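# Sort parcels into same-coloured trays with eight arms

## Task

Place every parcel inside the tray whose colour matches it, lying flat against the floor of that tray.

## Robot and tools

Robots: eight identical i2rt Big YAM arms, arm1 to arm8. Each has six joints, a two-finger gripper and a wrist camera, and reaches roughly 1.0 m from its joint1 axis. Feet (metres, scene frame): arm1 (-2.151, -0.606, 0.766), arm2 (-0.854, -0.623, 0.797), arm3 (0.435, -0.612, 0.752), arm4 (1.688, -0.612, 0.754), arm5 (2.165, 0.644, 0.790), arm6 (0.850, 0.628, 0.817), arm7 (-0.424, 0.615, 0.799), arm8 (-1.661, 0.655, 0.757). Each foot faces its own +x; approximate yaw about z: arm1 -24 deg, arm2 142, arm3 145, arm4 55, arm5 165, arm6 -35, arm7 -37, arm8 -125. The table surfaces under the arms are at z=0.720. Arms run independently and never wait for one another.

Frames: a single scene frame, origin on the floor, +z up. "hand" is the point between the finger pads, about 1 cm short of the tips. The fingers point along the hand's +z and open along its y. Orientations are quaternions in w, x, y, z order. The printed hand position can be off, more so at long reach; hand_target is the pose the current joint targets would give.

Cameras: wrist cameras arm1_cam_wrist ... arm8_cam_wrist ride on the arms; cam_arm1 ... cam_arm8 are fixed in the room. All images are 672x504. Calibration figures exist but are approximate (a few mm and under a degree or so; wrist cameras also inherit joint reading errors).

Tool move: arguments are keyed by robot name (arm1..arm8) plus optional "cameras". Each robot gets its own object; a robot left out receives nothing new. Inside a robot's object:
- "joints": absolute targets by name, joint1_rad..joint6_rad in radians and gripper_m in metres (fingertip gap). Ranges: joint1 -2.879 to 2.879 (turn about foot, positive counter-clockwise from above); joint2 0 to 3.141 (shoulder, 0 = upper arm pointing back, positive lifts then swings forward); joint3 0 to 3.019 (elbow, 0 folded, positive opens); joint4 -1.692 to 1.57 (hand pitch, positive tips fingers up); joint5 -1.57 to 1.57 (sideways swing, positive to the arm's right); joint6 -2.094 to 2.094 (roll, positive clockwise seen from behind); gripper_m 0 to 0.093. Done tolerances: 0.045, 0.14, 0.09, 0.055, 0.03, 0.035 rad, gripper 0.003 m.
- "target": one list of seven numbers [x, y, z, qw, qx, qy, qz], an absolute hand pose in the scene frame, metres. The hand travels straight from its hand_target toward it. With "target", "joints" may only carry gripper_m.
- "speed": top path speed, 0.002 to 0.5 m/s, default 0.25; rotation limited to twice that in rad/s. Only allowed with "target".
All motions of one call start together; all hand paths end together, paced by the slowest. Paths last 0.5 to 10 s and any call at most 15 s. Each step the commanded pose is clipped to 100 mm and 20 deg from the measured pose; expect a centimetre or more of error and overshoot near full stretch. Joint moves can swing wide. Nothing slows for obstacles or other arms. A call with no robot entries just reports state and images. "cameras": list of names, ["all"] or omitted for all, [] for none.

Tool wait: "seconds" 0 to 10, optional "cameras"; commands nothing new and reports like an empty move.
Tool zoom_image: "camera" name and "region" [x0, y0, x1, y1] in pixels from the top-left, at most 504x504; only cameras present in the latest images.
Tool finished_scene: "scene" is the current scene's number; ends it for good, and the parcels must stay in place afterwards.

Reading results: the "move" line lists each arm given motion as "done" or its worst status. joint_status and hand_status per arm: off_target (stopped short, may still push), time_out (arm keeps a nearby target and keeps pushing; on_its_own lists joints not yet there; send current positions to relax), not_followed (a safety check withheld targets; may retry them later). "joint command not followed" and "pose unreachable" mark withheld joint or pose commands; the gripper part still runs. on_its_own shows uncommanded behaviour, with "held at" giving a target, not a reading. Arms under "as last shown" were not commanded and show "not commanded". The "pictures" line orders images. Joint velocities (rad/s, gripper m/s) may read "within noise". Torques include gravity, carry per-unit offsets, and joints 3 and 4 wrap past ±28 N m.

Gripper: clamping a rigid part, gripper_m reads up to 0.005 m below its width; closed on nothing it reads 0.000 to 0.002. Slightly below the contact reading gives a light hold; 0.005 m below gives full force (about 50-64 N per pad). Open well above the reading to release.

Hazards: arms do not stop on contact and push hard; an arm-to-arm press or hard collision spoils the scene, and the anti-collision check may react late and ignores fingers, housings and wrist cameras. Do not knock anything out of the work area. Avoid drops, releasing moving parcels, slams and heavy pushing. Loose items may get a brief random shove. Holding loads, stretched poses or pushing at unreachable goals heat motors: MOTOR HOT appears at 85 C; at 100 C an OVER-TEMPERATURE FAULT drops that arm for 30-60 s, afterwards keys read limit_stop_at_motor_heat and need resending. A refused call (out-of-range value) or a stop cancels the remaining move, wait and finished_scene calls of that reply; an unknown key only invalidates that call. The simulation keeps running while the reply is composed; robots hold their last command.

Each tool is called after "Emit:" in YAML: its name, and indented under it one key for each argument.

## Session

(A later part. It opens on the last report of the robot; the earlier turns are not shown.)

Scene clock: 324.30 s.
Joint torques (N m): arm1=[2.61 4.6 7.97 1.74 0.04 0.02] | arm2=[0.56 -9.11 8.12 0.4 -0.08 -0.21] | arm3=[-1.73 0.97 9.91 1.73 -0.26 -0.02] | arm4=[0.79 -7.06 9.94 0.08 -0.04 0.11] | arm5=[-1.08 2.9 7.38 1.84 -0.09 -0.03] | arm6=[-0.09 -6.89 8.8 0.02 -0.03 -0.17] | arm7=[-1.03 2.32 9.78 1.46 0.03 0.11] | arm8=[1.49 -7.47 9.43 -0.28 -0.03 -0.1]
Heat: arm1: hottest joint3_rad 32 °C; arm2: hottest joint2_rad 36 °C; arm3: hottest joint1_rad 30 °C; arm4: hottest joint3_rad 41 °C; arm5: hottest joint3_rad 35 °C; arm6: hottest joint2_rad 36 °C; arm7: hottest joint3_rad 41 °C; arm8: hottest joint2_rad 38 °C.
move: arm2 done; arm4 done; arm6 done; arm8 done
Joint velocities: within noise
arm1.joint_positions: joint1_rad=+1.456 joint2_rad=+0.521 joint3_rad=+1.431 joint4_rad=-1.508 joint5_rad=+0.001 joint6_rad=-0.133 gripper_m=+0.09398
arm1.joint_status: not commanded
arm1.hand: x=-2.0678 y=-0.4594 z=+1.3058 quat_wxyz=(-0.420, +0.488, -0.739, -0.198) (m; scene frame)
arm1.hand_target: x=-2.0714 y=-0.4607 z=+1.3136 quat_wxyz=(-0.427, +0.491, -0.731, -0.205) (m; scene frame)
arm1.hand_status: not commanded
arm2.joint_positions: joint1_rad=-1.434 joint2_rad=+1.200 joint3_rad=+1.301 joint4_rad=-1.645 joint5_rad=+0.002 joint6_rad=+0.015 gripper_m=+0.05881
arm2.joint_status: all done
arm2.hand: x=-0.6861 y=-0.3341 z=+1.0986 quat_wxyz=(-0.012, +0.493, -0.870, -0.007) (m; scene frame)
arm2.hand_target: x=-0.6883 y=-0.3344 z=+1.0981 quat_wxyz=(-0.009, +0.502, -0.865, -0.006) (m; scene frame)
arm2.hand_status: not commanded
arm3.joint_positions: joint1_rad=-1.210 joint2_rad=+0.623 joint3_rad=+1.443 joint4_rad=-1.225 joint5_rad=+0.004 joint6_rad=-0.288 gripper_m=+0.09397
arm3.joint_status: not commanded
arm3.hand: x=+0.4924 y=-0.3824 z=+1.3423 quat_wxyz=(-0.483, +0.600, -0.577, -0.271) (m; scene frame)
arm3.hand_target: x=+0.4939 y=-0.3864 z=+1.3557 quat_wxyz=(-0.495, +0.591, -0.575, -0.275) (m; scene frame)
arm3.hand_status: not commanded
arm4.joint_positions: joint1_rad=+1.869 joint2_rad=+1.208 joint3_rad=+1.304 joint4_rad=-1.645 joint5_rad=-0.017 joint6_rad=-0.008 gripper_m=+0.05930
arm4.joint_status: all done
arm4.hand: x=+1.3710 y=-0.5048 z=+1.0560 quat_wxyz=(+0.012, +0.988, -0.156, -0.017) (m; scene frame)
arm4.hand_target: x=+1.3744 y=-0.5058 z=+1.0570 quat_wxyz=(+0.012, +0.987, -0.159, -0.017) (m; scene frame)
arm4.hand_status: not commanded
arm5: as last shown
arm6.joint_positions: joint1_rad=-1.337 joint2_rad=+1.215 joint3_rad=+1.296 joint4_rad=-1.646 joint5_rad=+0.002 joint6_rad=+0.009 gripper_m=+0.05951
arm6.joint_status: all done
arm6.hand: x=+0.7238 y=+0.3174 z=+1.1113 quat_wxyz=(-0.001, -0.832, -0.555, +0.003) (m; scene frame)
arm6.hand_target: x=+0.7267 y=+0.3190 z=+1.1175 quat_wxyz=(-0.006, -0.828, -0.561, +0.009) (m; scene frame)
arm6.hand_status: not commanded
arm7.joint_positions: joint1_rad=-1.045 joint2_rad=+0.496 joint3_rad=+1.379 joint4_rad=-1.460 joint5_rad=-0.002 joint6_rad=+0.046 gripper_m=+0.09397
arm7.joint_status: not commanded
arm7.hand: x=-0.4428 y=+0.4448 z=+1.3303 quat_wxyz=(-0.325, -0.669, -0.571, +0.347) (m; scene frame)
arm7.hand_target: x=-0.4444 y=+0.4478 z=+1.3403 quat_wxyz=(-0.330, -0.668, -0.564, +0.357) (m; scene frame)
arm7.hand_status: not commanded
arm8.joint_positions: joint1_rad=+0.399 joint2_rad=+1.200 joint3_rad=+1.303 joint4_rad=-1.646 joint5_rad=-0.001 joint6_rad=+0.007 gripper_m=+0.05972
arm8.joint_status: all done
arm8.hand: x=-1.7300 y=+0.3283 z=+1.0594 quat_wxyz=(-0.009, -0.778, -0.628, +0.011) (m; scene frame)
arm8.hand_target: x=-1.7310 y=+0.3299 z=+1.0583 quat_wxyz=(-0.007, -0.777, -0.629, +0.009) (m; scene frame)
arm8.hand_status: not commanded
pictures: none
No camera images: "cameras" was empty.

Emit:
move:
  arm2: {"target":[-0.5,0.0,0.785,0,0.5878,-0.8090,0],"speed":0.2}
  arm4: {"target":[1.05,-0.4,0.782,0,1,0,0],"speed":0.2}
  arm6: {"target":[0.6,0.0,0.785,0,0.8090,0.5878,0],"speed":0.2}
  arm8: {"target":[-1.8,0.0,0.782,0,0.7716,0.6361,0],"speed":0.2}
  cameras: []

Emit:
move:
  arm2: {"target":[-0.5,0.0,0.77,0,0.5878,-0.8090,0],"speed":0.06}
  arm4: {"target":[1.05,-0.4,0.765,0,1,0,0],"speed":0.06}
  arm6: {"target":[0.6,0.0,0.77,0,0.8090,0.5878,0],"speed":0.06}
  arm8: {"target":[-1.8,0.0,0.765,0,0.7716,0.6361,0],"speed":0.06}
  cameras: ["cam_arm1","cam_arm3","arm1_cam_wrist","arm3_cam_wrist","arm7_cam_wrist"]

Scene clock: 340.47 s.
Joint torques (N m): arm1=[2.02 4.37 8.01 1.74 0.01 -0.01] | arm2=[0.73 -28.1 8.43 0.9 -0.05 -0.21] | arm3=[-1.67 1.03 9.92 1.7 -0.26 -0.01] | arm4=[0.79 -19.14 10.25 0.64 -0.02 -0.03] | arm5=[-1.08 3.25 7.31 1.77 -0.09 -0.07] | arm6=[-0.09 -18.49 8.55 0.53 -0.03 -0.18] | arm7=[-1.2 2.08 9.76 1.47 0.03 0.12] | arm8=[1.73 -22.01 9.74 0.21 -0.03 -0.11]
Heat: arm1: hottest joint3_rad 32 °C; arm2: hottest joint2_rad 39 °C; arm3: hottest joint1_rad 30 °C; arm4: hottest joint3_rad 46 °C; arm5: hottest joint3_rad 35 °C; arm6: hottest joint2_rad 35 °C; arm7: hottest joint3_rad 41 °C; arm8: hottest joint2_rad 37 °C.
move: arm2 done; arm4 done; arm6 off_target; arm8 done
Joint velocities: within noise
arm1, arm3, arm5, arm7: as last shown
arm2.joint_positions: joint1_rad=-1.432 joint2_rad=+2.411 joint3_rad=+2.131 joint4_rad=-1.316 joint5_rad=+0.002 joint6_rad=-0.187 gripper_m=+0.05881
arm2.joint_status: not commanded
arm2.hand: x=-0.4994 y=-0.0080 z=+0.7787 quat_wxyz=(+0.011, +0.579, -0.815, +0.006) (m; scene frame)
arm2.hand_target: x=-0.5001 y=-0.0002 z=+0.7850 quat_wxyz=(+0.000, +0.588, -0.809, +0.000) (m; scene frame)
arm2.hand_status: done (0.010 m and 1.9 deg from the pose sent, 0.105 m and 2.0 deg at the start)
arm4.joint_positions: joint1_rad=+1.869 joint2_rad=+2.233 joint3_rad=+1.925 joint4_rad=-1.281 joint5_rad=+0.011 joint6_rad=-0.307 gripper_m=+0.05931
arm4.joint_status: not commanded
arm4.hand: x=+1.0551 y=-0.3985 z=+0.7848 quat_wxyz=(+0.003, +1.000, -0.007, +0.004) (m; scene frame)
arm4.hand_target: x=+1.0501 y=-0.4001 z=+0.7820 quat_wxyz=(+0.000, +1.000, +0.000, +0.000) (m; scene frame)
arm4.hand_status: done (0.006 m and 1.0 deg from the pose sent, 0.110 m and 1.8 deg at the start)
arm6.joint_positions: joint1_rad=-1.337 joint2_rad=+2.312 joint3_rad=+1.882 joint4_rad=-1.172 joint5_rad=+0.002 joint6_rad=-0.055 gripper_m=+0.05951
arm6.joint_status: not commanded
arm6.hand: x=+0.5996 y=+0.0103 z=+0.7760 quat_wxyz=(+0.009, -0.813, -0.582, -0.013) (m; scene frame)
arm6.hand_target: x=+0.6001 y=+0.0003 z=+0.7851 quat_wxyz=(+0.000, -0.809, -0.588, +0.000) (m; scene frame)
arm6.hand_status: off_target (0.014 m and 2.0 deg from the pose sent, 0.100 m and 2.4 deg at the start)
arm8.joint_positions: joint1_rad=+0.399 joint2_rad=+2.220 joint3_rad=+1.905 joint4_rad=-1.266 joint5_rad=-0.001 joint6_rad=-0.008 gripper_m=+0.05972
arm8.joint_status: not commanded
arm8.hand: x=-1.7980 y=+0.0039 z=+0.7850 quat_wxyz=(+0.002, -0.774, -0.633, -0.004) (m; scene frame)
arm8.hand_target: x=-1.8000 y=+0.0001 z=+0.7820 quat_wxyz=(+0.000, -0.772, -0.636, +0.000) (m; scene frame)
arm8.hand_status: done (0.005 m and 0.7 deg from the pose sent, 0.111 m and 1.4 deg at the start)
pictures: none
No camera images: "cameras" was empty.

Scene clock: 341.47 s.
Joint torques (N m): arm1=[1.96 4.42 7.97 1.84 0.03 0.01] | arm2=[0.73 -26.81 7.46 0.92 -0.05 -0.21] | arm3=[-1.73 0.91 9.92 1.7 -0.27 -0.02] | arm4=[0.73 -18.08 9.31 0.84 -0.02 -0.03] | arm5=[-0.97 3.49 7.38 1.76 -0.09 -0.05] | arm6=[-0.09 -17.26 7.9 0.57 -0.03 -0.18] | arm7=[-1.14 2.2 9.78 1.48 0.03 0.11] | arm8=[1.73 -21.01 8.87 0.24 -0.04 -0.1]
Heat: arm1: hottest joint3_rad 32 °C; arm2: hottest joint2_rad 39 °C; arm3: hottest joint1_rad 30 °C; arm4: hottest joint3_rad 46 °C; arm5: hottest joint3_rad 35 °C; arm6: hottest joint2_rad 35 °C; arm7: hottest joint3_rad 41 °C; arm8: hottest joint2_rad 38 °C.
move: arm2 done; arm4 off_target; arm6 done; arm8 off_target
Joint velocities: within noise
arm1, arm3, arm5, arm7: as last shown
arm2.joint_positions: joint1_rad=-1.432 joint2_rad=+2.411 joint3_rad=+2.131 joint4_rad=-1.289 joint5_rad=+0.002 joint6_rad=-0.187 gripper_m=+0.05881
arm2.joint_status: not commanded
arm2.hand: x=-0.4961 y=-0.0022 z=+0.7786 quat_wxyz=(-0.001, +0.579, -0.815, +0.000) (m; scene frame)
arm2.hand_target: x=-0.5000 y=-0.0002 z=+0.7700 quat_wxyz=(+0.000, +0.588, -0.809, +0.000) (m; scene frame)
arm2.hand_status: done (0.010 m and 1.2 deg from the pose sent, 0.012 m and 1.9 deg at the start)
arm4.joint_positions: joint1_rad=+1.869 joint2_rad=+2.233 joint3_rad=+1.918 joint4_rad=-1.247 joint5_rad=+0.011 joint6_rad=-0.308 gripper_m=+0.05931
arm4.joint_status: not commanded
arm4.hand: x=+1.0497 y=-0.3967 z=+0.7822 quat_wxyz=(-0.002, +1.000, -0.007, -0.008) (m; scene frame)
arm4.hand_target: x=+1.0504 y=-0.4002 z=+0.7651 quat_wxyz=(+0.000, +1.000, +0.000, +0.000) (m; scene frame)
arm4.hand_status: off_target (0.017 m and 1.2 deg from the pose sent, 0.021 m and 1.0 deg at the start)
arm6.joint_positions: joint1_rad=-1.337 joint2_rad=+2.312 joint3_rad=+1.882 joint4_rad=-1.146 joint5_rad=+0.002 joint6_rad=-0.055 gripper_m=+0.05951
arm6.joint_status: not commanded
arm6.hand: x=+0.5971 y=+0.0043 z=+0.7759 quat_wxyz=(+0.002, -0.813, -0.582, -0.002) (m; scene frame)
arm6.hand_target: x=+0.6000 y=+0.0002 z=+0.7700 quat_wxyz=(+0.000, -0.809, -0.588, +0.000) (m; scene frame)
arm6.hand_status: done (0.008 m and 0.9 deg from the pose sent, 0.012 m and 2.0 deg at the start)
arm8.joint_positions: joint1_rad=+0.399 joint2_rad=+2.220 joint3_rad=+1.897 joint4_rad=-1.232 joint5_rad=-0.001 joint6_rad=-0.008 gripper_m=+0.05972
arm8.joint_status: not commanded
arm8.hand: x=-1.7991 y=-0.0011 z=+0.7819 quat_wxyz=(-0.005, -0.774, -0.634, +0.006) (m; scene frame)
arm8.hand_target: x=-1.7999 y=+0.0004 z=+0.7651 quat_wxyz=(+0.000, -0.772, -0.636, +0.000) (m; scene frame)
arm8.hand_status: off_target (0.017 m and 1.0 deg from the pose sent, 0.021 m and 0.6 deg at the start)
pictures: arm1_cam_wrist, arm3_cam_wrist, arm7_cam_wrist, cam_arm1, cam_arm3
camera_calibration:
arm1_cam_wrist: T_world_to_cam=[[0.887196, -0.44985, 0.102561, 1.49507], [-0.393566, -0.853855, -0.340643, -0.756538], [0.24081, 0.261853, -0.934582, 1.96521], [0, 0, 0, 1]] pos_world=[-2.09741, -0.488014, 1.42561]
arm3_cam_wrist: T_world_to_cam=[[0.953088, -0.143257, 0.266647, -0.883178], [0.00767948, -0.869188, -0.494422, 0.333405], [0.302596, 0.473275, -0.827313, 1.2665], [0, 0, 0, 1]] pos_world=[0.45595, -0.43613, 1.44813]
arm7_cam_wrist: T_world_to_cam=[[-0.990072, 0.139407, -0.0179907, -0.47967], [0.135961, 0.917295, -0.374278, 0.156404], [-0.0356742, -0.373008, -0.927142, 1.50477], [0, 0, 0, 1]] pos_world=[-0.442491, 0.484692, 1.44505]

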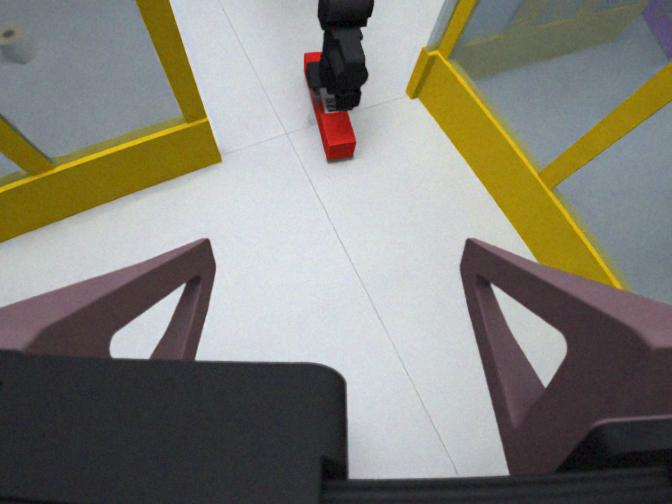

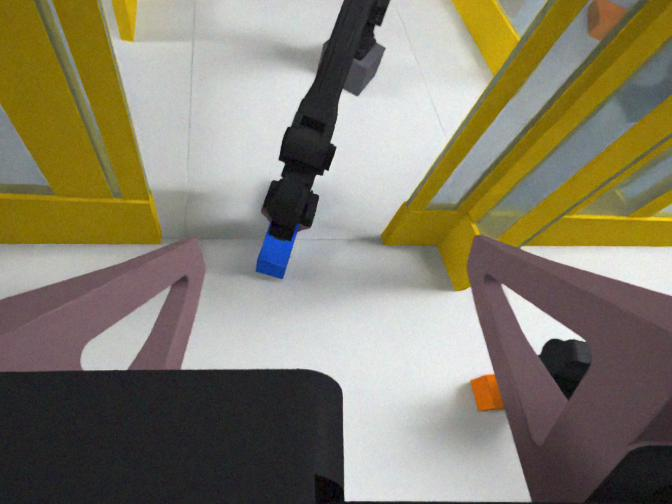

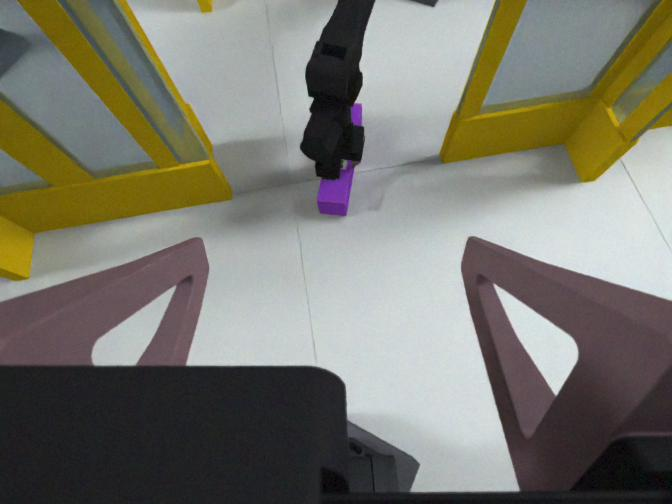

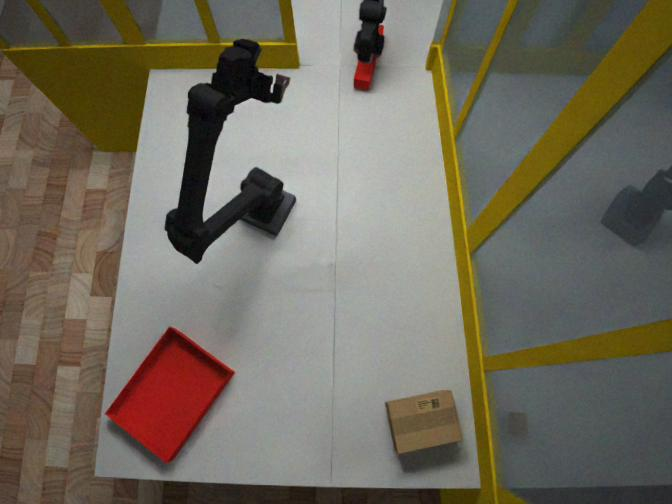

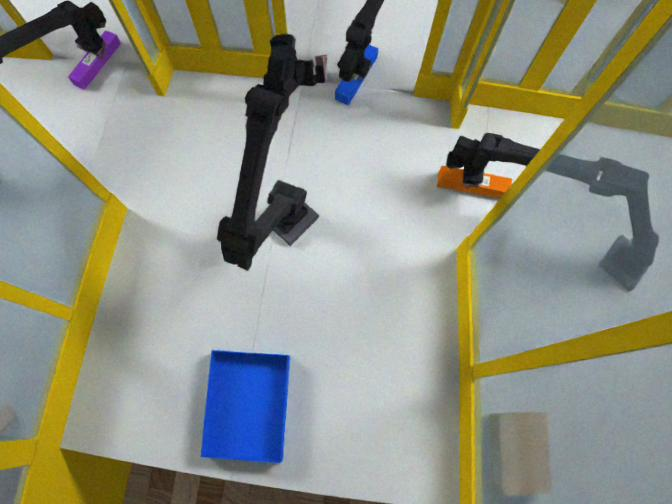

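Emit:
move:
  arm2: {"target":[-0.5,0.0,0.755,0,0.5878,-0.8090,0],"speed":0.06}
  arm4: {"target":[1.05,-0.4,0.75,0,1,0,0],"speed":0.06}
  arm6: {"target":[0.6,0.0,0.757,0,0.8090,0.5878,0],"speed":0.06}
  arm8: {"target":[-1.8,0.0,0.745,0,0.7716,0.6361,0],"speed":0.06}
  cameras: []

Scene clock: 350.40 s.
Joint torques (N m): arm1=[2.67 4.37 7.87 1.8 0.02 0.01] | arm2=[0.73 -25.88 7.43 1.07 -0.06 -0.21] | arm3=[-1.67 0.91 9.94 1.72 -0.27 -0.01] | arm4=[0.73 -17.67 9.1 0.88 -0.02 -0.03] | arm5=[-0.97 2.9 7.38 1.8 -0.1 -0.08] | arm6=[-0.09 -16.97 7.39 0.57 -0.03 -0.18] | arm7=[-1.14 2.2 9.81 1.5 0.04 0.11] | arm8=[1.96 -20.37 8.61 0.5 -0.05 -0.1]
Heat: arm1: hottest joint3_rad 32 °C; arm2: hottest joint2_rad 38 °C; arm3: hottest joint1_rad 30 °C; arm4: hottest joint3_rad 45 °C; arm5: hottest joint3_rad 35 °C; arm6: hottest joint2_rad 34 °C; arm7: hottest joint3_rad 41 °C; arm8: hottest joint2_rad 40 °C.
move: arm2 off_target; arm4 off_target; arm6 off_target; arm8 off_target
Joint velocities: within noise
arm1, arm3, arm5, arm7: as last shown
arm2.joint_positions: joint1_rad=-1.432 joint2_rad=+2.415 joint3_rad=+2.119 joint4_rad=-1.264 joint5_rad=+0.002 joint6_rad=-0.187 gripper_m=+0.05881
arm2.joint_status: not commanded
arm2.hand: x=-0.4955 y=-0.0012 z=+0.7715 quat_wxyz=(-0.005, +0.579, -0.815, -0.002) (m; scene frame)
arm2.hand_target: x=-0.5001 y=-0.0004 z=+0.7553 quat_wxyz=(+0.000, +0.588, -0.809, +0.000) (m; scene frame)
arm2.hand_status: off_target (0.017 m and 1.3 deg from the pose sent, 0.024 m and 1.2 deg at the start)
arm4.joint_positions: joint1_rad=+1.869 joint2_rad=+2.241 joint3_rad=+1.905 joint4_rad=-1.220 joint5_rad=+0.011 joint6_rad=-0.308 gripper_m=+0.05931
arm4.joint_status: not commanded
arm4.hand: x=+1.0487 y=-0.3966 z=+0.7720 quat_wxyz=(-0.002, +1.000, -0.006, -0.011) (m; scene frame)
arm4.hand_target: x=+1.0506 y=-0.4002 z=+0.7504 quat_wxyz=(+0.000, +1.000, +0.000, +0.000) (m; scene frame)
arm4.hand_status: off_target (0.022 m and 1.5 deg from the pose sent, 0.032 m and 1.2 deg at the start)
arm6.joint_positions: joint1_rad=-1.337 joint2_rad=+2.322 joint3_rad=+1.881 joint4_rad=-1.122 joint5_rad=+0.002 joint6_rad=-0.056 gripper_m=+0.05951
arm6.joint_status: not commanded
arm6.hand: x=+0.5957 y=+0.0007 z=+0.7694 quat_wxyz=(-0.001, -0.813, -0.582, +0.004) (m; scene frame)
arm6.hand_target: x=+0.5999 y=+0.0002 z=+0.7573 quat_wxyz=(+0.000, -0.809, -0.588, +0.000) (m; scene frame)
arm6.hand_status: off_target (0.013 m and 1.0 deg from the pose sent, 0.020 m and 0.9 deg at the start)
arm8.joint_positions: joint1_rad=+0.399 joint2_rad=+2.233 joint3_rad=+1.880 joint4_rad=-1.197 joint5_rad=-0.001 joint6_rad=-0.008 gripper_m=+0.05972
arm8.joint_status: not commanded
arm8.hand: x=-1.7993 y=-0.0022 z=+0.7677 quat_wxyz=(-0.007, -0.774, -0.634, +0.008) (m; scene frame)
arm8.hand_target: x=-1.7998 y=+0.0006 z=+0.7454 quat_wxyz=(+0.000, -0.772, -0.636, +0.000) (m; scene frame)
arm8.hand_status: off_target (0.023 m and 1.3 deg from the pose sent, 0.037 m and 1.0 deg at the start)
pictures: none
No camera images: "cameras" was empty.

Emit:
move:
  arm2: {"joints":{"gripper_m":0.093}}
  arm4: {"joints":{"gripper_m":0.093}}
  arm6: {"joints":{"gripper_m":0.093}}
  arm8: {"joints":{"gripper_m":0.093}}
  cameras: []

Emit:
move:
  arm2: {"target":[-0.5,0.0,0.95,0,0.5878,-0.8090,0],"speed":0.3}
  arm4: {"target":[1.05,-0.4,0.95,0,1,0,0],"speed":0.3}
  arm6: {"target":[0.6,0.0,0.95,0,0.8090,0.5878,0],"speed":0.3}
  arm8: {"target":[-1.8,0.0,0.95,0,0.7716,0.6361,0],"speed":0.3}
  cameras: []

Emit:
move:
  arm2: {"joints":{"joint2_rad":0.6,"joint3_rad":1.0,"joint4_rad":-1.5}}
  arm4: {"joints":{"joint2_rad":0.6,"joint3_rad":1.0,"joint4_rad":-1.5}}
  arm6: {"joints":{"joint2_rad":0.6,"joint3_rad":1.0,"joint4_rad":-1.5}}
  arm8: {"joints":{"joint2_rad":0.6,"joint3_rad":1.0,"joint4_rad":-1.5}}
  cameras: []

Emit:
move:
  arm1: {"target":[-1.81,-0.02,0.90,0,0.6361,-0.7716,0],"speed":0.35}
  arm7: {"target":[-0.5,0.01,0.90,0,0.8090,0.5878,0],"speed":0.35}
  arm3: {"target":[0.595,-0.02,0.90,0,0.5878,-0.8090,0],"speed":0.35}
  cameras: ["arm1_cam_wrist","arm3_cam_wrist","arm7_cam_wrist"]

Scene clock: 372.37 s.
Joint torques (N m): arm1=[2.2 4.54 7.94 1.7 0.02 -0.01] | arm2=[0.73 -26.11 7.42 0.99 -0.06 -0.21] | arm3=[-1.73 0.97 9.89 1.69 -0.26 -0.02] | arm4=[0.73 -17.73 9.1 0.81 -0.02 -0.03] | arm5=[-0.56 3.31 7.36 1.84 -0.1 -0.05] | arm6=[-0.21 -17.14 7.38 0.54 -0.03 -0.18] | arm7=[-1.2 2.49 9.77 1.51 0.03 0.11] | arm8=[1.67 -20.72 8.55 0.28 -0.05 -0.11]
Heat: arm1: hottest joint3_rad 32 °C; arm2: hottest joint2_rad 37 °C; arm3: hottest joint1_rad 30 °C; arm4: hottest joint3_rad 42 °C; arm5: hottest joint3_rad 35 °C; arm6: hottest joint2_rad 35 °C; arm7: hottest joint3_rad 41 °C; arm8: hottest joint2_rad 39 °C.
move: arm2 done; arm4 done; arm6 done; arm8 done
Joint velocities: within noise
arm1, arm3, arm5, arm7: as last shown
arm2.joint_positions: joint1_rad=-1.432 joint2_rad=+2.418 joint3_rad=+2.119 joint4_rad=-1.262 joint5_rad=+0.002 joint6_rad=-0.187 gripper_m=+0.09283
arm2.joint_status: all done
arm2.hand: x=-0.4954 y=-0.0010 z=+0.7697 quat_wxyz=(-0.005, +0.579, -0.815, -0.002) (m; scene frame)
arm2.hand_target: x=-0.5001 y=-0.0003 z=+0.7553 quat_wxyz=(+0.000, +0.588, -0.809, +0.000) (m; scene frame)
arm2.hand_status: not commanded
arm4.joint_positions: joint1_rad=+1.869 joint2_rad=+2.243 joint3_rad=+1.905 joint4_rad=-1.217 joint5_rad=+0.011 joint6_rad=-0.308 gripper_m=+0.09281
arm4.joint_status: all done
arm4.hand: x=+1.0483 y=-0.3964 z=+0.7711 quat_wxyz=(-0.003, +1.000, -0.006, -0.011) (m; scene frame)
arm4.hand_target: x=+1.0506 y=-0.4002 z=+0.7502 quat_wxyz=(+0.000, +1.000, +0.000, +0.000) (m; scene frame)
arm4.hand_status: not commanded
arm6.joint_positions: joint1_rad=-1.337 joint2_rad=+2.326 joint3_rad=+1.881 joint4_rad=-1.122 joint5_rad=+0.002 joint6_rad=-0.056 gripper_m=+0.09277
arm6.joint_status: all done
arm6.hand: x=+0.5960 y=+0.0015 z=+0.7662 quat_wxyz=(+0.000, -0.813, -0.582, +0.002) (m; scene frame)
arm6.hand_target: x=+0.6000 y=+0.0002 z=+0.7571 quat_wxyz=(+0.000, -0.809, -0.588, +0.000) (m; scene frame)
arm6.hand_status: not commanded
arm8.joint_positions: joint1_rad=+0.399 joint2_rad=+2.236 joint3_rad=+1.880 joint4_rad=-1.194 joint5_rad=-0.001 joint6_rad=-0.009 gripper_m=+0.09282
arm8.joint_status: all done
arm8.hand: x=-1.7993 y=-0.0025 z=+0.7655 quat_wxyz=(-0.007, -0.774, -0.634, +0.008) (m; scene frame)
arm8.hand_target: x=-1.7998 y=+0.0007 z=+0.7454 quat_wxyz=(+0.000, -0.772, -0.636, +0.000) (m; scene frame)
arm8.hand_status: not commanded
pictures: none
No camera images: "cameras" was empty.

Scene clock: 374.30 s.
Joint torques (N m): arm1=[2.37 4.78 7.99 1.68 0.03 0] | arm2=[0.73 -26.17 12.01 0.12 -0.05 -0.2] | arm3=[-1.79 1.03 9.91 1.7 -0.27 -0.02] | arm4=[1.08 -17.44 15.34 -0.28 -0.02 0.01] | arm5=[-0.44 2.9 7.39 1.78 -0.14 -0.03] | arm6=[-0.15 -17.55 13.15 -0.27 -0.02 -0.17] | arm7=[-0.97 2.37 9.78 1.47 0.04 0.11] | arm8=[1.67 -19.84 14.34 -0.58 -0.04 -0.1]
Heat: arm1: hottest joint3_rad 32 °C; arm2: hottest joint2_rad 37 °C; arm3: hottest joint1_rad 30 °C; arm4: hottest joint3_rad 43 °C; arm5: hottest joint3_rad 35 °C; arm6: hottest joint2_rad 35 °C; arm7: hottest joint3_rad 41 °C; arm8: hottest joint2_rad 39 °C.
move: arm2 off_target; arm4 off_target; arm6 off_target; arm8 off_target
Joint velocities: within noise
arm1, arm3, arm5, arm7: as last shown
arm2.joint_positions: joint1_rad=-1.432 joint2_rad=+2.332 joint3_rad=+2.410 joint4_rad=-1.669 joint5_rad=+0.002 joint6_rad=-0.187 gripper_m=+0.09293
arm2.joint_status: not commanded
arm2.hand: x=-0.5004 y=-0.0099 z=+0.9392 quat_wxyz=(+0.009, +0.579, -0.815, +0.005) (m; scene frame)
arm2.hand_target: x=-0.5004 y=-0.0007 z=+0.9499 quat_wxyz=(-0.003, +0.588, -0.809, -0.001) (m; scene frame)
arm2.hand_status: off_target (0.015 m and 1.7 deg from the pose sent, 0.180 m and 1.3 deg at the start; pose on its path clipped on 9 of 58 steps; a joint's target at an end of its range on 26 of 58 steps)
arm4.joint_positions: joint1_rad=+1.869 joint2_rad=+2.152 joint3_rad=+2.205 joint4_rad=-1.656 joint5_rad=+0.011 joint6_rad=-0.308 gripper_m=+0.09291
arm4.joint_status: not commanded
arm4.hand: x=+1.0642 y=-0.3994 z=+0.9430 quat_wxyz=(+0.005, +1.000, -0.006, +0.011) (m; scene frame)
arm4.hand_target: x=+1.0508 y=-0.4004 z=+0.9501 quat_wxyz=(+0.000, +1.000, +0.000, -0.001) (m; scene frame)
arm4.hand_status: off_target (0.016 m and 1.5 deg from the pose sent, 0.179 m and 1.5 deg at the start; pose on its path clipped on 9 of 58 steps)
arm6.joint_positions: joint1_rad=-1.337 joint2_rad=+2.178 joint3_rad=+2.055 joint4_rad=-1.498 joint5_rad=+0.002 joint6_rad=-0.056 gripper_m=+0.09288
arm6.joint_status: not commanded
arm6.hand: x=+0.6020 y=+0.0162 z=+0.9277 quat_wxyz=(+0.014, -0.813, -0.582, -0.020) (m; scene frame)
arm6.hand_target: x=+0.6005 y=+0.0013 z=+0.9502 quat_wxyz=(+0.000, -0.809, -0.588, +0.000) (m; scene frame)
arm6.hand_status: off_target (0.028 m and 2.9 deg from the pose sent, 0.184 m and 0.9 deg at the start; pose on its path clipped on 10 of 58 steps)
arm8.joint_positions: joint1_rad=+0.399 joint2_rad=+2.132 joint3_rad=+2.186 joint4_rad=-1.639 joint5_rad=-0.001 joint6_rad=-0.009 gripper_m=+0.09292
arm8.joint_status: not commanded
arm8.hand: x=-1.7966 y=+0.0107 z=+0.9477 quat_wxyz=(+0.004, -0.774, -0.634, -0.006) (m; scene frame)
arm8.hand_target: x=-1.7999 y=+0.0005 z=+0.9499 quat_wxyz=(+0.000, -0.772, -0.636, +0.001) (m; scene frame)
arm8.hand_status: off_target (0.011 m and 0.8 deg from the pose sent, 0.184 m and 1.3 deg at the start; pose on its path clipped on 10 of 58 steps)
pictures: none
No camera images: "cameras" was empty.

Scene clock: 376.37 s.
Joint torques (N m): arm1=[2.14 4.78 7.94 1.76 0 0.01] | arm2=[0.73 -0.21 8.02 1.63 -0.05 -0.19] | arm3=[-1.67 0.97 9.94 1.7 -0.27 -0.02] | arm4=[0.73 0.73 9.66 1.47 -0.02 0.02] | arm5=[-0.56 3.08 7.3 1.8 -0.08 -0.07] | arm6=[-0.09 0.91 8.85 0.8 -0.03 -0.17] | arm7=[-1.08 2.37 9.78 1.48 0.03 0.11] | arm8=[1.67 0.67 9.21 0.91 -0.06 -0.1]
Heat: arm1: hottest joint3_rad 32 °C; arm2: hottest joint2_rad 37 °C; arm3: hottest joint1_rad 30 °C; arm4: hottest joint3_rad 43 °C; arm5: hottest joint3_rad 35 °C; arm6: hottest joint2_rad 35 °C; arm7: hottest joint3_rad 41 °C; arm8: hottest joint2_rad 39 °C.
move: arm2 done; arm4 done; arm6 done; arm8 done
Joint velocities: within noise
arm1, arm3, arm7: as last shown
arm2.joint_positions: joint1_rad=-1.432 joint2_rad=+0.604 joint3_rad=+1.004 joint4_rad=-1.509 joint5_rad=+0.002 joint6_rad=-0.188 gripper_m=+0.09293
arm2.joint_status: all done
arm2.hand: x=-0.7487 y=-0.4416 z=+1.1275 quat_wxyz=(-0.208, +0.564, -0.793, -0.095) (m; scene frame)
arm2.hand_target: x=-0.7494 y=-0.4401 z=+1.1276 quat_wxyz=(-0.213, +0.571, -0.787, -0.097) (m; scene frame)
arm2.hand_status: not commanded
arm4.joint_positions: joint1_rad=+1.869 joint2_rad=+0.606 joint3_rad=+1.008 joint4_rad=-1.509 joint5_rad=+0.011 joint6_rad=-0.308 gripper_m=+0.09291
arm4.joint_status: all done
arm4.hand: x=+1.4923 y=-0.5396 z=+1.0867 quat_wxyz=(-0.071, +0.972, -0.009, -0.222) (m; scene frame)
arm4.hand_target: x=+1.4916 y=-0.5409 z=+1.0852 quat_wxyz=(-0.073, +0.972, -0.003, -0.226) (m; scene frame)
arm4.hand_status: not commanded
arm5.joint_positions: joint1_rad=-0.422 joint2_rad=+0.625 joint3_rad=+1.427 joint4_rad=-1.371 joint5_rad=+0.120 joint6_rad=-0.097 gripper_m=+0.09396
arm5.joint_status: not commanded
arm5.hand: x=+2.0004 y=+0.7998 z=+1.3402 quat_wxyz=(-0.234, +0.830, -0.279, -0.422) (m; scene frame)
arm5.hand_target: x=+2.0022 y=+0.7982 z=+1.3527 quat_wxyz=(-0.238, +0.823, -0.277, -0.434) (m; scene frame)
arm5.hand_status: not commanded
arm6.joint_positions: joint1_rad=-1.337 joint2_rad=+0.606 joint3_rad=+0.997 joint4_rad=-1.498 joint5_rad=+0.002 joint6_rad=-0.056 gripper_m=+0.09288
arm6.joint_status: all done
arm6.hand: x=+0.7701 y=+0.4317 z=+1.1450 quat_wxyz=(-0.122, -0.791, -0.566, +0.195) (m; scene frame)
arm6.hand_target: x=+0.7720 y=+0.4324 z=+1.1472 quat_wxyz=(-0.125, -0.787, -0.572, +0.197) (m; scene frame)
arm6.hand_status: not commanded
arm8.joint_positions: joint1_rad=+0.399 joint2_rad=+0.607 joint3_rad=+1.005 joint4_rad=-1.508 joint5_rad=-0.001 joint6_rad=-0.009 gripper_m=+0.09292
arm8.joint_status: all done
arm8.hand: x=-1.7047 y=+0.4491 z=+1.0879 quat_wxyz=(-0.144, -0.753, -0.617, +0.178) (m; scene frame)
arm8.hand_target: x=-1.7051 y=+0.4492 z=+1.0877 quat_wxyz=(-0.146, -0.750, -0.618, +0.183) (m; scene frame)
arm8.hand_status: not commanded
pictures: none
No camera images: "cameras" was empty.

Scene clock: 379.43 s.
Joint torques (N m): arm1=[2.08 -19.31 12.37 -0.17 0.14 -0.07] | arm2=[0.73 -0.15 8.02 1.65 -0.05 -0.2] | arm3=[-1.67 -21.89 13.72 -0.25 -0.26 0.13] | arm4=[0.73 0.67 9.66 1.47 -0.02 0.02] | arm5=[-0.85 2.96 7.39 1.73 -0.07 -0.06] | arm6=[-0.21 0.91 8.84 0.81 -0.03 -0.17] | arm7=[-1.2 -15.74 14.39 -0.39 -0.19 0.2] | arm8=[1.85 0.32 9.24 0.9 -0.05 -0.11]
Heat: arm1: hottest joint3_rad 33 °C; arm2: hottest joint2_rad 37 °C; arm3: hottest joint1_rad 30 °C; arm4: hottest joint3_rad 43 °C; arm5: hottest joint3_rad 35 °C; arm6: hottest joint2_rad 35 °C; arm7: hottest joint3_rad 41 °C; arm8: hottest joint2_rad 38 °C.
move: arm1 off_target; arm3 off_target; arm7 off_target
Joint velocities: within noise
arm1.joint_positions: joint1_rad=+1.453 joint2_rad=+2.156 joint3_rad=+2.077 joint4_rad=-1.502 joint5_rad=-0.011 joint6_rad=-0.330 gripper_m=+0.09398
arm1.joint_status: not commanded
arm1.hand: x=-1.8099 y=-0.0334 z=+0.8943 quat_wxyz=(+0.008, +0.629, -0.778, +0.001) (m; scene frame)
arm1.hand_target: x=-1.8105 y=-0.0205 z=+0.9000 quat_wxyz=(-0.001, +0.636, -0.772, +0.000) (m; scene frame)
arm1.hand_status: off_target (0.015 m and 1.5 deg from the pose sent, 0.651 m and 56.5 deg at the start)
arm2, arm4, arm5, arm6, arm8: as last shown
arm3.joint_positions: joint1_rad=-1.212 joint2_rad=+1.992 joint3_rad=+1.775 joint4_rad=-1.409 joint5_rad=+0.000 joint6_rad=+0.032 gripper_m=+0.09397
arm3.joint_status: not commanded
arm3.hand: x=+0.5840 y=-0.0334 z=+0.8764 quat_wxyz=(+0.018, +0.600, -0.800, +0.017) (m; scene frame)
arm3.hand_target: x=+0.5948 y=-0.0213 z=+0.9002 quat_wxyz=(+0.000, +0.588, -0.809, +0.000) (m; scene frame)
arm3.hand_status: off_target (0.029 m and 3.3 deg from the pose sent, 0.581 m and 69.9 deg at the start)
arm7.joint_positions: joint1_rad=-1.047 joint2_rad=+1.985 joint3_rad=+1.670 joint4_rad=-1.292 joint5_rad=+0.003 joint6_rad=+0.180 gripper_m=+0.09397
arm7.joint_status: not commanded
arm7.hand: x=-0.4931 y=+0.0279 z=+0.8835 quat_wxyz=(+0.015, -0.804, -0.595, -0.012) (m; scene frame)
arm7.hand_target: x=-0.5000 y=+0.0110 z=+0.9004 quat_wxyz=(+0.000, -0.809, -0.588, +0.001) (m; scene frame)
arm7.hand_status: off_target (0.025 m and 2.4 deg from the pose sent, 0.614 m and 57.4 deg at the start)
pictures: arm1_cam_wrist, arm3_cam_wrist, arm7_cam_wrist
camera_calibration:
arm1_cam_wrist: T_world_to_cam=[[0.974192, -0.225359, -0.0127967, 1.76818], [-0.175174, -0.790571, 0.586781, -0.863491], [-0.142353, -0.569396, -0.809644, 0.574], [0, 0, 0, 1]] pos_world=[-1.7921, 0.042659, 0.994043]
arm3_cam_wrist: T_world_to_cam=[[0.95854, -0.284558, 0.0151204, -0.583652], [-0.232123, -0.748932, 0.620661, -0.427541], [-0.16529, -0.598438, -0.783933, 0.887568], [0, 0, 0, 1]] pos_world=[0.606917, 0.0448724, 0.969977]
arm7_cam_wrist: T_world_to_cam=[[-0.960694, 0.276632, 0.023278, -0.505243], [0.234599, 0.764161, 0.600851, -0.430164], [0.148426, 0.582695, -0.799022, 0.884152], [0, 0, 0, 1]] pos_world=[-0.515699, -0.0467101, 0.976683]

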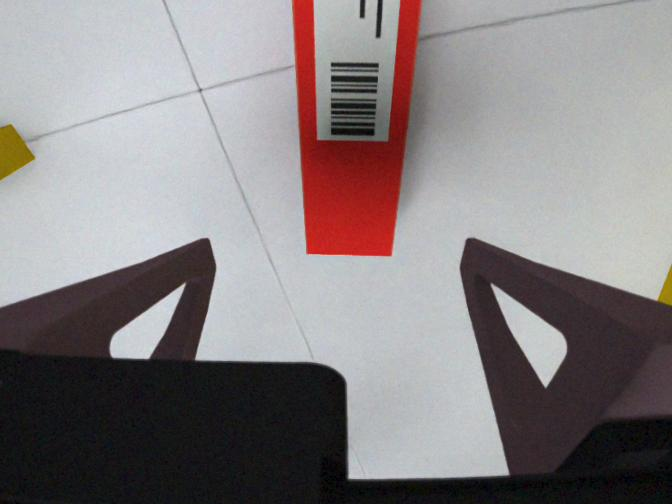

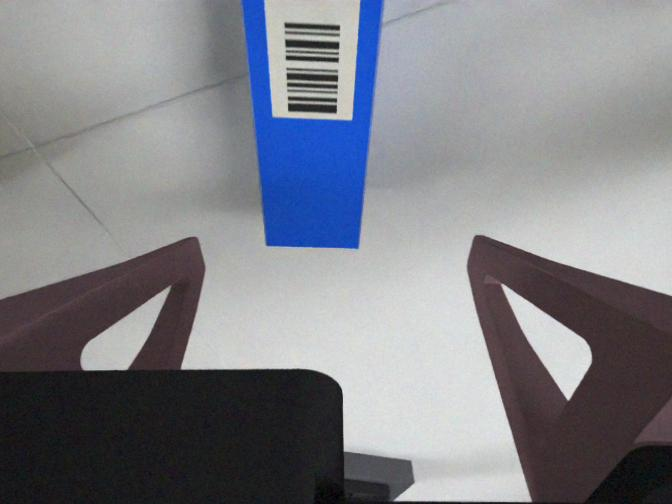

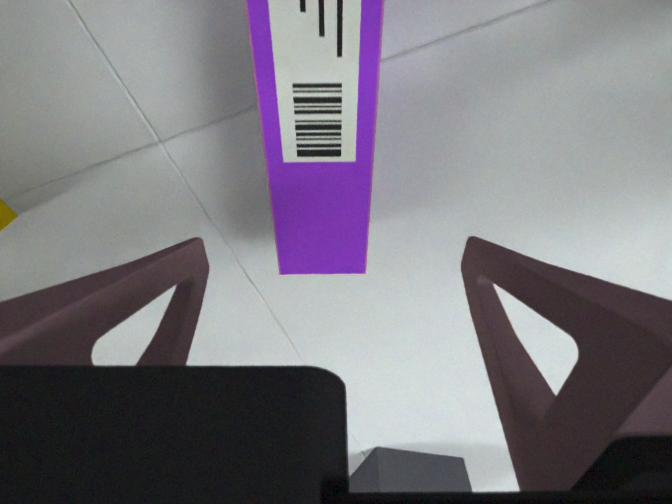

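Emit:
move:
  arm1: {"target":[-1.795,0.033,0.885,0,0.6361,-0.7716,0],"speed":0.3}
  arm3: {"target":[0.602,0.043,0.9,0,0.5878,-0.8090,0],"speed":0.3}
  arm7: {"target":[-0.511,-0.032,0.895,0,0.8090,0.5878,0],"speed":0.3}
  cameras: []

Emit:
move:
  arm1: {"target":[-1.795,0.028,0.80,0,0.6361,-0.7716,0],"speed":0.2}
  arm3: {"target":[0.598,0.035,0.805,0,0.5878,-0.8090,0],"speed":0.2}
  arm7: {"target":[-0.509,-0.025,0.80,0,0.8090,0.5878,0],"speed":0.2}
  cameras: ["arm1_cam_wrist","arm3_cam_wrist","arm7_cam_wrist"]

Scene clock: 403.83 s.
Joint torques (N m): arm1=[1.73 -21.01 12.45 -0.25 0.13 0.09] | arm2=[0.73 -0.15 8.02 1.65 -0.05 -0.19] | arm3=[-0.62 -23.3 14.16 -0.35 -0.26 0.13] | arm4=[0.73 0.73 9.66 1.47 -0.02 0.02] | arm5=[-0.67 3.08 7.46 1.77 -0.09 -0.06] | arm6=[-0.09 0.91 8.87 0.83 -0.03 -0.17] | arm7=[-1.14 -16.32 14.95 -0.31 -0.18 0.11] | arm8=[1.85 0.85 9.21 0.81 -0.06 -0.1]
Heat: arm1: hottest joint3_rad 35 °C; arm2: hottest joint3_rad 36 °C; arm3: hottest joint3_rad 33 °C; arm4: hottest joint3_rad 43 °C; arm5: hottest joint3_rad 35 °C; arm6: hottest joint3_rad 35 °C; arm7: hottest joint3_rad 46 °C; arm8: hottest joint2_rad 35 °C.
move: arm1 done; arm3 off_target; arm7 off_target
Joint velocities: within noise
arm1.joint_positions: joint1_rad=+1.476 joint2_rad=+2.377 joint3_rad=+2.444 joint4_rad=-1.642 joint5_rad=-0.011 joint6_rad=-0.327 gripper_m=+0.09398
arm1.joint_status: not commanded
arm1.hand: x=-1.7949 y=+0.0228 z=+0.8841 quat_wxyz=(+0.006, +0.636, -0.771, +0.001) (m; scene frame)
arm1.hand_target: x=-1.7954 y=+0.0325 z=+0.8850 quat_wxyz=(-0.001, +0.636, -0.772, +0.000) (m; scene frame)
arm1.hand_status: done (0.010 m and 0.7 deg from the pose sent, 0.069 m and 1.5 deg at the start)
arm2, arm4, arm5, arm6, arm8: as last shown
arm3.joint_positions: joint1_rad=-1.212 joint2_rad=+2.177 joint3_rad=+2.096 joint4_rad=-1.535 joint5_rad=-0.001 joint6_rad=+0.047 gripper_m=+0.09397
arm3.joint_status: not commanded
arm3.hand: x=+0.6001 y=+0.0295 z=+0.8826 quat_wxyz=(+0.014, +0.594, -0.804, +0.013) (m; scene frame)
arm3.hand_target: x=+0.6018 y=+0.0420 z=+0.8999 quat_wxyz=(+0.000, +0.588, -0.809, -0.001) (m; scene frame)
arm3.hand_status: off_target (0.022 m and 2.4 deg from the pose sent, 0.082 m and 3.3 deg at the start)
arm7.joint_positions: joint1_rad=-1.056 joint2_rad=+2.099 joint3_rad=+1.855 joint4_rad=-1.357 joint5_rad=+0.003 joint6_rad=+0.181 gripper_m=+0.09397
arm7.joint_status: not commanded
arm7.hand: x=-0.5037 y=-0.0148 z=+0.8826 quat_wxyz=(+0.013, -0.806, -0.591, -0.010) (m; scene frame)
arm7.hand_target: x=-0.5111 y=-0.0310 z=+0.8952 quat_wxyz=(+0.000, -0.809, -0.588, +0.001) (m; scene frame)
arm7.hand_status: off_target (0.022 m and 2.0 deg from the pose sent, 0.064 m and 2.5 deg at the start)
pictures: none
No camera images: "cameras" was empty.

Scene clock: 405.20 s.
Joint torques (N m): arm1=[1.32 -21.89 8.18 0.66 0.16 0.07] | arm2=[0.67 -0.15 8.01 1.65 -0.05 -0.2] | arm3=[-0.21 -23.47 9.25 0.58 -0.24 0.13] | arm4=[0.79 0.67 9.66 1.47 -0.02 0.02] | arm5=[-0.73 3.37 7.5 1.81 -0.09 -0.01] | arm6=[-0.15 0.91 8.85 0.83 -0.03 -0.17] | arm7=[-0.97 -17.44 9.05 0.5 -0.18 0.14] | arm8=[1.73 0.67 9.18 0.92 -0.04 -0.11]
Heat: arm1: hottest joint3_rad 35 °C; arm2: hottest joint3_rad 36 °C; arm3: hottest joint3_rad 33 °C; arm4: hottest joint3_rad 43 °C; arm5: hottest joint3_rad 35 °C; arm6: hottest joint3_rad 35 °C; arm7: hottest joint3_rad 45 °C; arm8: hottest joint2_rad 34 °C.
move: arm1 off_target; arm3 done; arm7 done
Joint velocities: within noise
arm1.joint_positions: joint1_rad=+1.476 joint2_rad=+2.381 joint3_rad=+2.268 joint4_rad=-1.441 joint5_rad=-0.011 joint6_rad=-0.327 gripper_m=+0.09398
arm1.joint_status: not commanded
arm1.hand: x=-1.7924 y=+0.0262 z=+0.8142 quat_wxyz=(-0.004, +0.636, -0.771, -0.003) (m; scene frame)
arm1.hand_target: x=-1.7952 y=+0.0278 z=+0.8000 quat_wxyz=(+0.000, +0.636, -0.772, +0.000) (m; scene frame)
arm1.hand_status: off_target (0.015 m and 0.6 deg from the pose sent, 0.084 m and 0.7 deg at the start)
arm2, arm4, arm5, arm6, arm8: as last shown
arm3.joint_positions: joint1_rad=-1.212 joint2_rad=+2.201 joint3_rad=+1.932 joint4_rad=-1.324 joint5_rad=-0.001 joint6_rad=+0.050 gripper_m=+0.09397
arm3.joint_status: not commanded
arm3.hand: x=+0.6004 y=+0.0294 z=+0.8051 quat_wxyz=(+0.005, +0.593, -0.805, +0.006) (m; scene frame)
arm3.hand_target: x=+0.5981 y=+0.0350 z=+0.8050 quat_wxyz=(+0.000, +0.588, -0.809, +0.000) (m; scene frame)
arm3.hand_status: done (0.006 m and 1.2 deg from the pose sent, 0.078 m and 2.4 deg at the start)
arm7.joint_positions: joint1_rad=-1.056 joint2_rad=+2.179 joint3_rad=+1.772 joint4_rad=-1.168 joint5_rad=+0.002 joint6_rad=+0.181 gripper_m=+0.09397
arm7.joint_status: not commanded
arm7.hand: x=-0.5049 y=-0.0237 z=+0.8031 quat_wxyz=(+0.003, -0.807, -0.591, -0.001) (m; scene frame)
arm7.hand_target: x=-0.5091 y=-0.0249 z=+0.8000 quat_wxyz=(+0.000, -0.809, -0.588, +0.000) (m; scene frame)
arm7.hand_status: done (0.005 m and 0.6 deg from the pose sent, 0.083 m and 2.0 deg at the start)
pictures: arm1_cam_wrist, arm3_cam_wrist, arm7_cam_wrist
camera_calibration:
arm1_cam_wrist: T_world_to_cam=[[0.978631, -0.20558, -0.00430145, 1.76399], [-0.167103, -0.807312, 0.565971, -0.734504], [-0.119825, -0.553158, -0.824414, 0.597595], [0, 0, 0, 1]] pos_world=[-1.77743, 0.100232, 0.915962]
arm3_cam_wrist: T_world_to_cam=[[0.953197, -0.302036, 0.013802, -0.575612], [-0.250679, -0.76395, 0.594592, -0.29984], [-0.169044, -0.570223, -0.803909, 0.889473], [0, 0, 0, 1]] pos_world=[0.623868, 0.10428, 0.901283]
arm7_cam_wrist: T_world_to_cam=[[-0.95805, 0.286057, 0.0176223, -0.494238], [0.243751, 0.780933, 0.57509, -0.313914], [0.150747, 0.555261, -0.8179, 0.867482], [0, 0, 0, 1]] pos_world=[-0.527759, -0.0951525, 0.898752]

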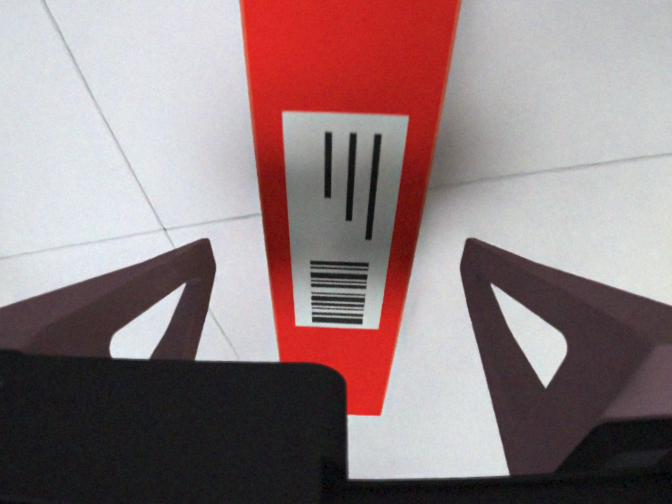

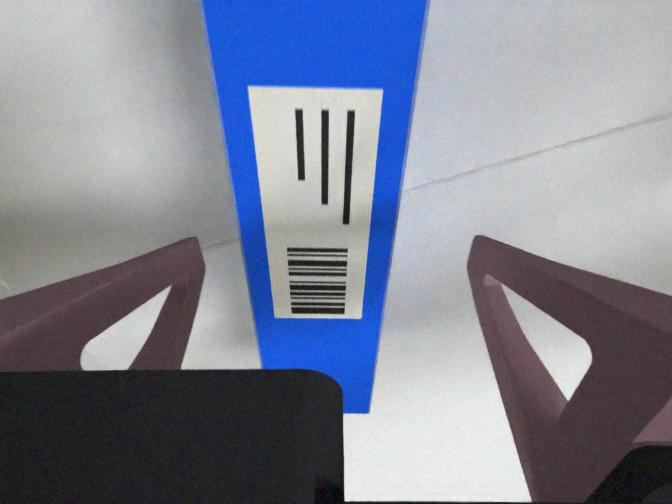

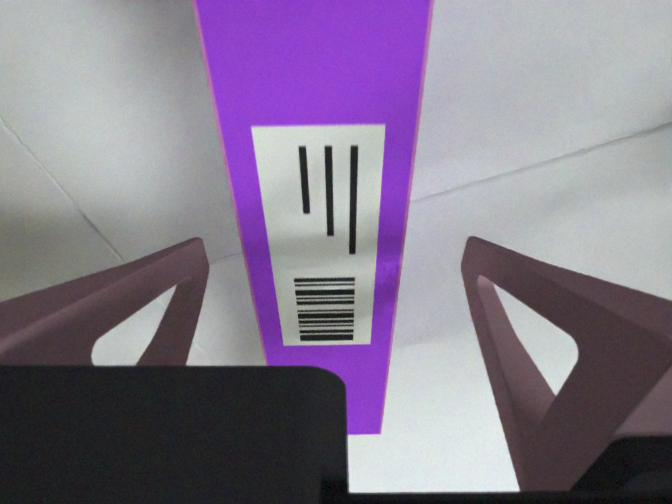

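Emit:
move:
  arm1: {"target":[-1.797,0.028,0.757,0,0.6361,-0.7716,0],"speed":0.15}
  arm3: {"target":[0.589,0.037,0.765,0,0.5878,-0.8090,0],"speed":0.15}
  arm7: {"target":[-0.513,-0.025,0.764,0,0.8090,0.5878,0],"speed":0.15}
  cameras: []

Emit:
move:
  arm1: {"joints":{"gripper_m":0.045}}
  arm3: {"joints":{"gripper_m":0.045}}
  arm7: {"joints":{"gripper_m":0.045}}
  cameras: ["arm1_cam_wrist","arm3_cam_wrist","arm7_cam_wrist"]

Scene clock: 414.43 s.
Joint torques (N m): arm1=[2.08 -21.25 7.97 0.81 0.16 0.1] | arm2=[0.73 -0.15 8.02 1.65 -0.05 -0.19] | arm3=[0.5 -23.18 9.16 0.59 -0.26 0.15] | arm4=[0.73 0.67 9.66 1.47 -0.02 0.02] | arm5=[-0.5 3.14 7.28 1.77 -0.08 -0.05] | arm6=[-0.09 0.85 8.85 0.8 -0.03 -0.17] | arm7=[-1.08 -17.32 8.18 0.58 -0.18 0.07] | arm8=[1.85 0.67 9.16 0.98 -0.04 -0.11]
Heat: arm1: hottest joint3_rad 34 °C; arm2: hottest joint3_rad 36 °C; arm3: hottest joint2_rad 33 °C; arm4: hottest joint3_rad 43 °C; arm5: hottest joint3_rad 35 °C; arm6: hottest joint3_rad 35 °C; arm7: hottest joint3_rad 45 °C; arm8: hottest joint2_rad 33 °C.
move: arm1 off_target; arm3 off_target; arm7 off_target
Joint velocities: within noise
arm1.joint_positions: joint1_rad=+1.476 joint2_rad=+2.401 joint3_rad=+2.205 joint4_rad=-1.350 joint5_rad=-0.011 joint6_rad=-0.327 gripper_m=+0.09398
arm1.joint_status: not commanded
arm1.hand: x=-1.7918 y=+0.0266 z=+0.7761 quat_wxyz=(-0.007, +0.636, -0.772, -0.004) (m; scene frame)
arm1.hand_target: x=-1.7973 y=+0.0276 z=+0.7573 quat_wxyz=(+0.000, +0.636, -0.772, +0.000) (m; scene frame)
arm1.hand_status: off_target (0.020 m and 1.0 deg from the pose sent, 0.058 m and 0.6 deg at the start)
arm2, arm4, arm5, arm6, arm8: as last shown
arm3.joint_positions: joint1_rad=-1.207 joint2_rad=+2.231 joint3_rad=+1.884 joint4_rad=-1.241 joint5_rad=-0.001 joint6_rad=+0.065 gripper_m=+0.09397
arm3.joint_status: not commanded
arm3.hand: x=+0.5977 y=+0.0306 z=+0.7684 quat_wxyz=(+0.003, +0.589, -0.808, +0.005) (m; scene frame)
arm3.hand_target: x=+0.5889 y=+0.0368 z=+0.7651 quat_wxyz=(+0.000, +0.588, -0.809, +0.000) (m; scene frame)
arm3.hand_status: off_target (0.011 m and 0.6 deg from the pose sent, 0.042 m and 1.2 deg at the start)
arm7.joint_positions: joint1_rad=-1.059 joint2_rad=+2.213 joint3_rad=+1.754 joint4_rad=-1.100 joint5_rad=+0.002 joint6_rad=+0.181 gripper_m=+0.09397
arm7.joint_status: not commanded
arm7.hand: x=-0.5074 y=-0.0280 z=+0.7753 quat_wxyz=(-0.002, -0.807, -0.590, +0.004) (m; scene frame)
arm7.hand_target: x=-0.5129 y=-0.0248 z=+0.7642 quat_wxyz=(+0.000, -0.809, -0.588, +0.000) (m; scene frame)
arm7.hand_status: off_target (0.013 m and 0.6 deg from the pose sent, 0.040 m and 0.6 deg at the start)
pictures: none
No camera images: "cameras" was empty.

Scene clock: 415.03 s.
Joint torques (N m): arm1=[1.55 -21.13 7.95 0.77 0.13 0.07] | arm2=[0.73 -0.15 8.02 1.65 -0.05 -0.2] | arm3=[0.56 -23.41 8.98 0.59 -0.22 0.12] | arm4=[0.73 0.67 9.66 1.47 -0.02 0.02] | arm5=[-0.79 3.72 7.49 1.74 -0.1 -0.08] | arm6=[-0.21 0.97 8.85 0.81 -0.03 -0.17] | arm7=[-1.14 -16.97 8.31 0.53 -0.14 0.08] | arm8=[1.79 0.62 9.17 0.95 -0.04 -0.1]
Heat: arm1: hottest joint3_rad 35 °C; arm2: hottest joint3_rad 36 °C; arm3: hottest joint2_rad 33 °C; arm4: hottest joint3_rad 43 °C; arm5: hottest joint3_rad 35 °C; arm6: hottest joint3_rad 35 °C; arm7: hottest joint3_rad 44 °C; arm8: hottest joint2_rad 33 °C.
move: arm1 off_target; arm3 off_target; arm7 off_target
Joint velocities: within noise
arm1.joint_positions: joint1_rad=+1.476 joint2_rad=+2.401 joint3_rad=+2.205 joint4_rad=-1.350 joint5_rad=-0.010 joint6_rad=-0.327 gripper_m=+0.05908
arm1.joint_status: gripper_m off_target (ended at +0.05911, target +0.04500)
arm1.hand: x=-1.7916 y=+0.0266 z=+0.7761 quat_wxyz=(-0.007, +0.636, -0.772, -0.004) (m; scene frame)
arm1.hand_target: x=-1.7972 y=+0.0276 z=+0.7573 quat_wxyz=(+0.000, +0.636, -0.772, +0.000) (m; scene frame)
arm1.hand_status: not commanded
arm2, arm4, arm5, arm6, arm8: as last shown
arm3.joint_positions: joint1_rad=-1.207 joint2_rad=+2.231 joint3_rad=+1.884 joint4_rad=-1.241 joint5_rad=-0.001 joint6_rad=+0.065 gripper_m=+0.05857
arm3.joint_status: gripper_m off_target (ended at +0.05859, target +0.04500)
arm3.hand: x=+0.5976 y=+0.0306 z=+0.7684 quat_wxyz=(+0.003, +0.589, -0.808, +0.004) (m; scene frame)
arm3.hand_target: x=+0.5889 y=+0.0368 z=+0.7651 quat_wxyz=(+0.000, +0.588, -0.809, +0.000) (m; scene frame)
arm3.hand_status: not commanded
arm7.joint_positions: joint1_rad=-1.060 joint2_rad=+2.213 joint3_rad=+1.754 joint4_rad=-1.100 joint5_rad=+0.001 joint6_rad=+0.180 gripper_m=+0.05972
arm7.joint_status: gripper_m off_target (ended at +0.05975, target +0.04500)
arm7.hand: x=-0.5075 y=-0.0280 z=+0.7753 quat_wxyz=(-0.002, -0.807, -0.590, +0.004) (m; scene frame)
arm7.hand_target: x=-0.5129 y=-0.0248 z=+0.7642 quat_wxyz=(+0.000, -0.809, -0.588, +0.000) (m; scene frame)
arm7.hand_status: not commanded
pictures: arm1_cam_wrist, arm3_cam_wrist, arm7_cam_wrist
camera_calibration:
arm1_cam_wrist: T_world_to_cam=[[0.978495, -0.206266, -0.00148177, 1.76079], [-0.16997, -0.810339, 0.560768, -0.71348], [-0.116868, -0.548457, -0.827972, 0.574358], [0, 0, 0, 1]] pos_world=[-1.77707, 0.100041, 0.878258]
arm3_cam_wrist: T_world_to_cam=[[0.950146, -0.311538, 0.0129011, -0.569262], [-0.258778, -0.764806, 0.590005, -0.269466], [-0.173942, -0.56393, -0.807296, 0.86559], [0, 0, 0, 1]] pos_world=[0.621713, 0.104697, 0.865118]
arm7_cam_wrist: T_world_to_cam=[[-0.957158, 0.28921, 0.0143738, -0.492035], [0.246809, 0.788855, 0.562843, -0.282682], [0.151441, 0.542277, -0.826439, 0.854051], [0, 0, 0, 1]] pos_world=[-0.530524, -0.0978351, 0.871999]

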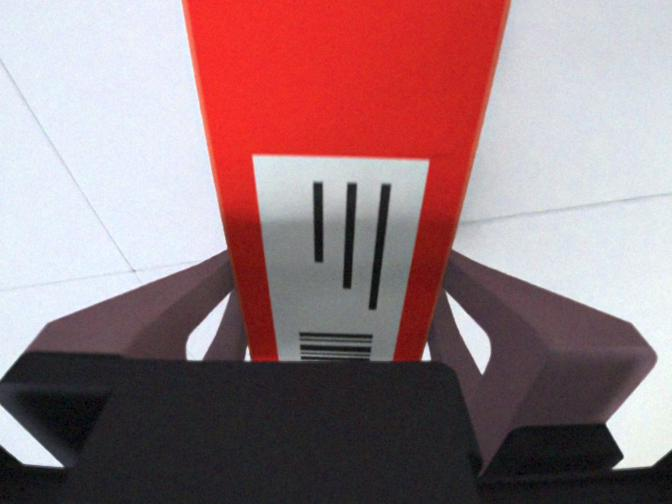

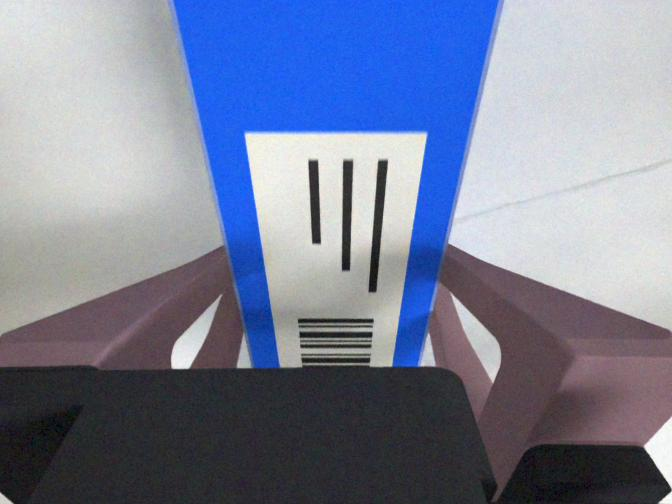

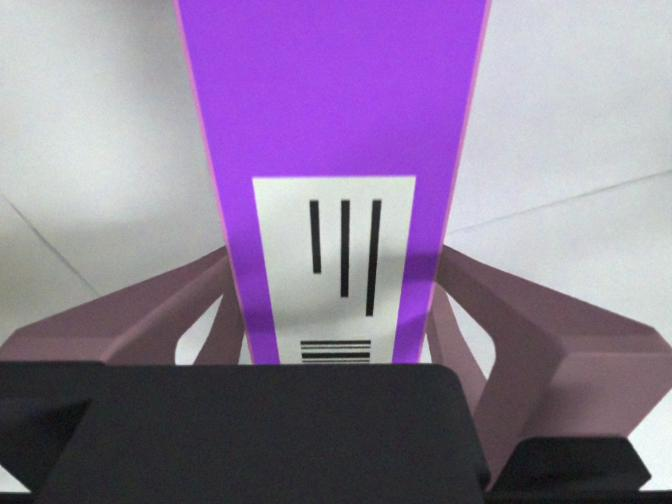

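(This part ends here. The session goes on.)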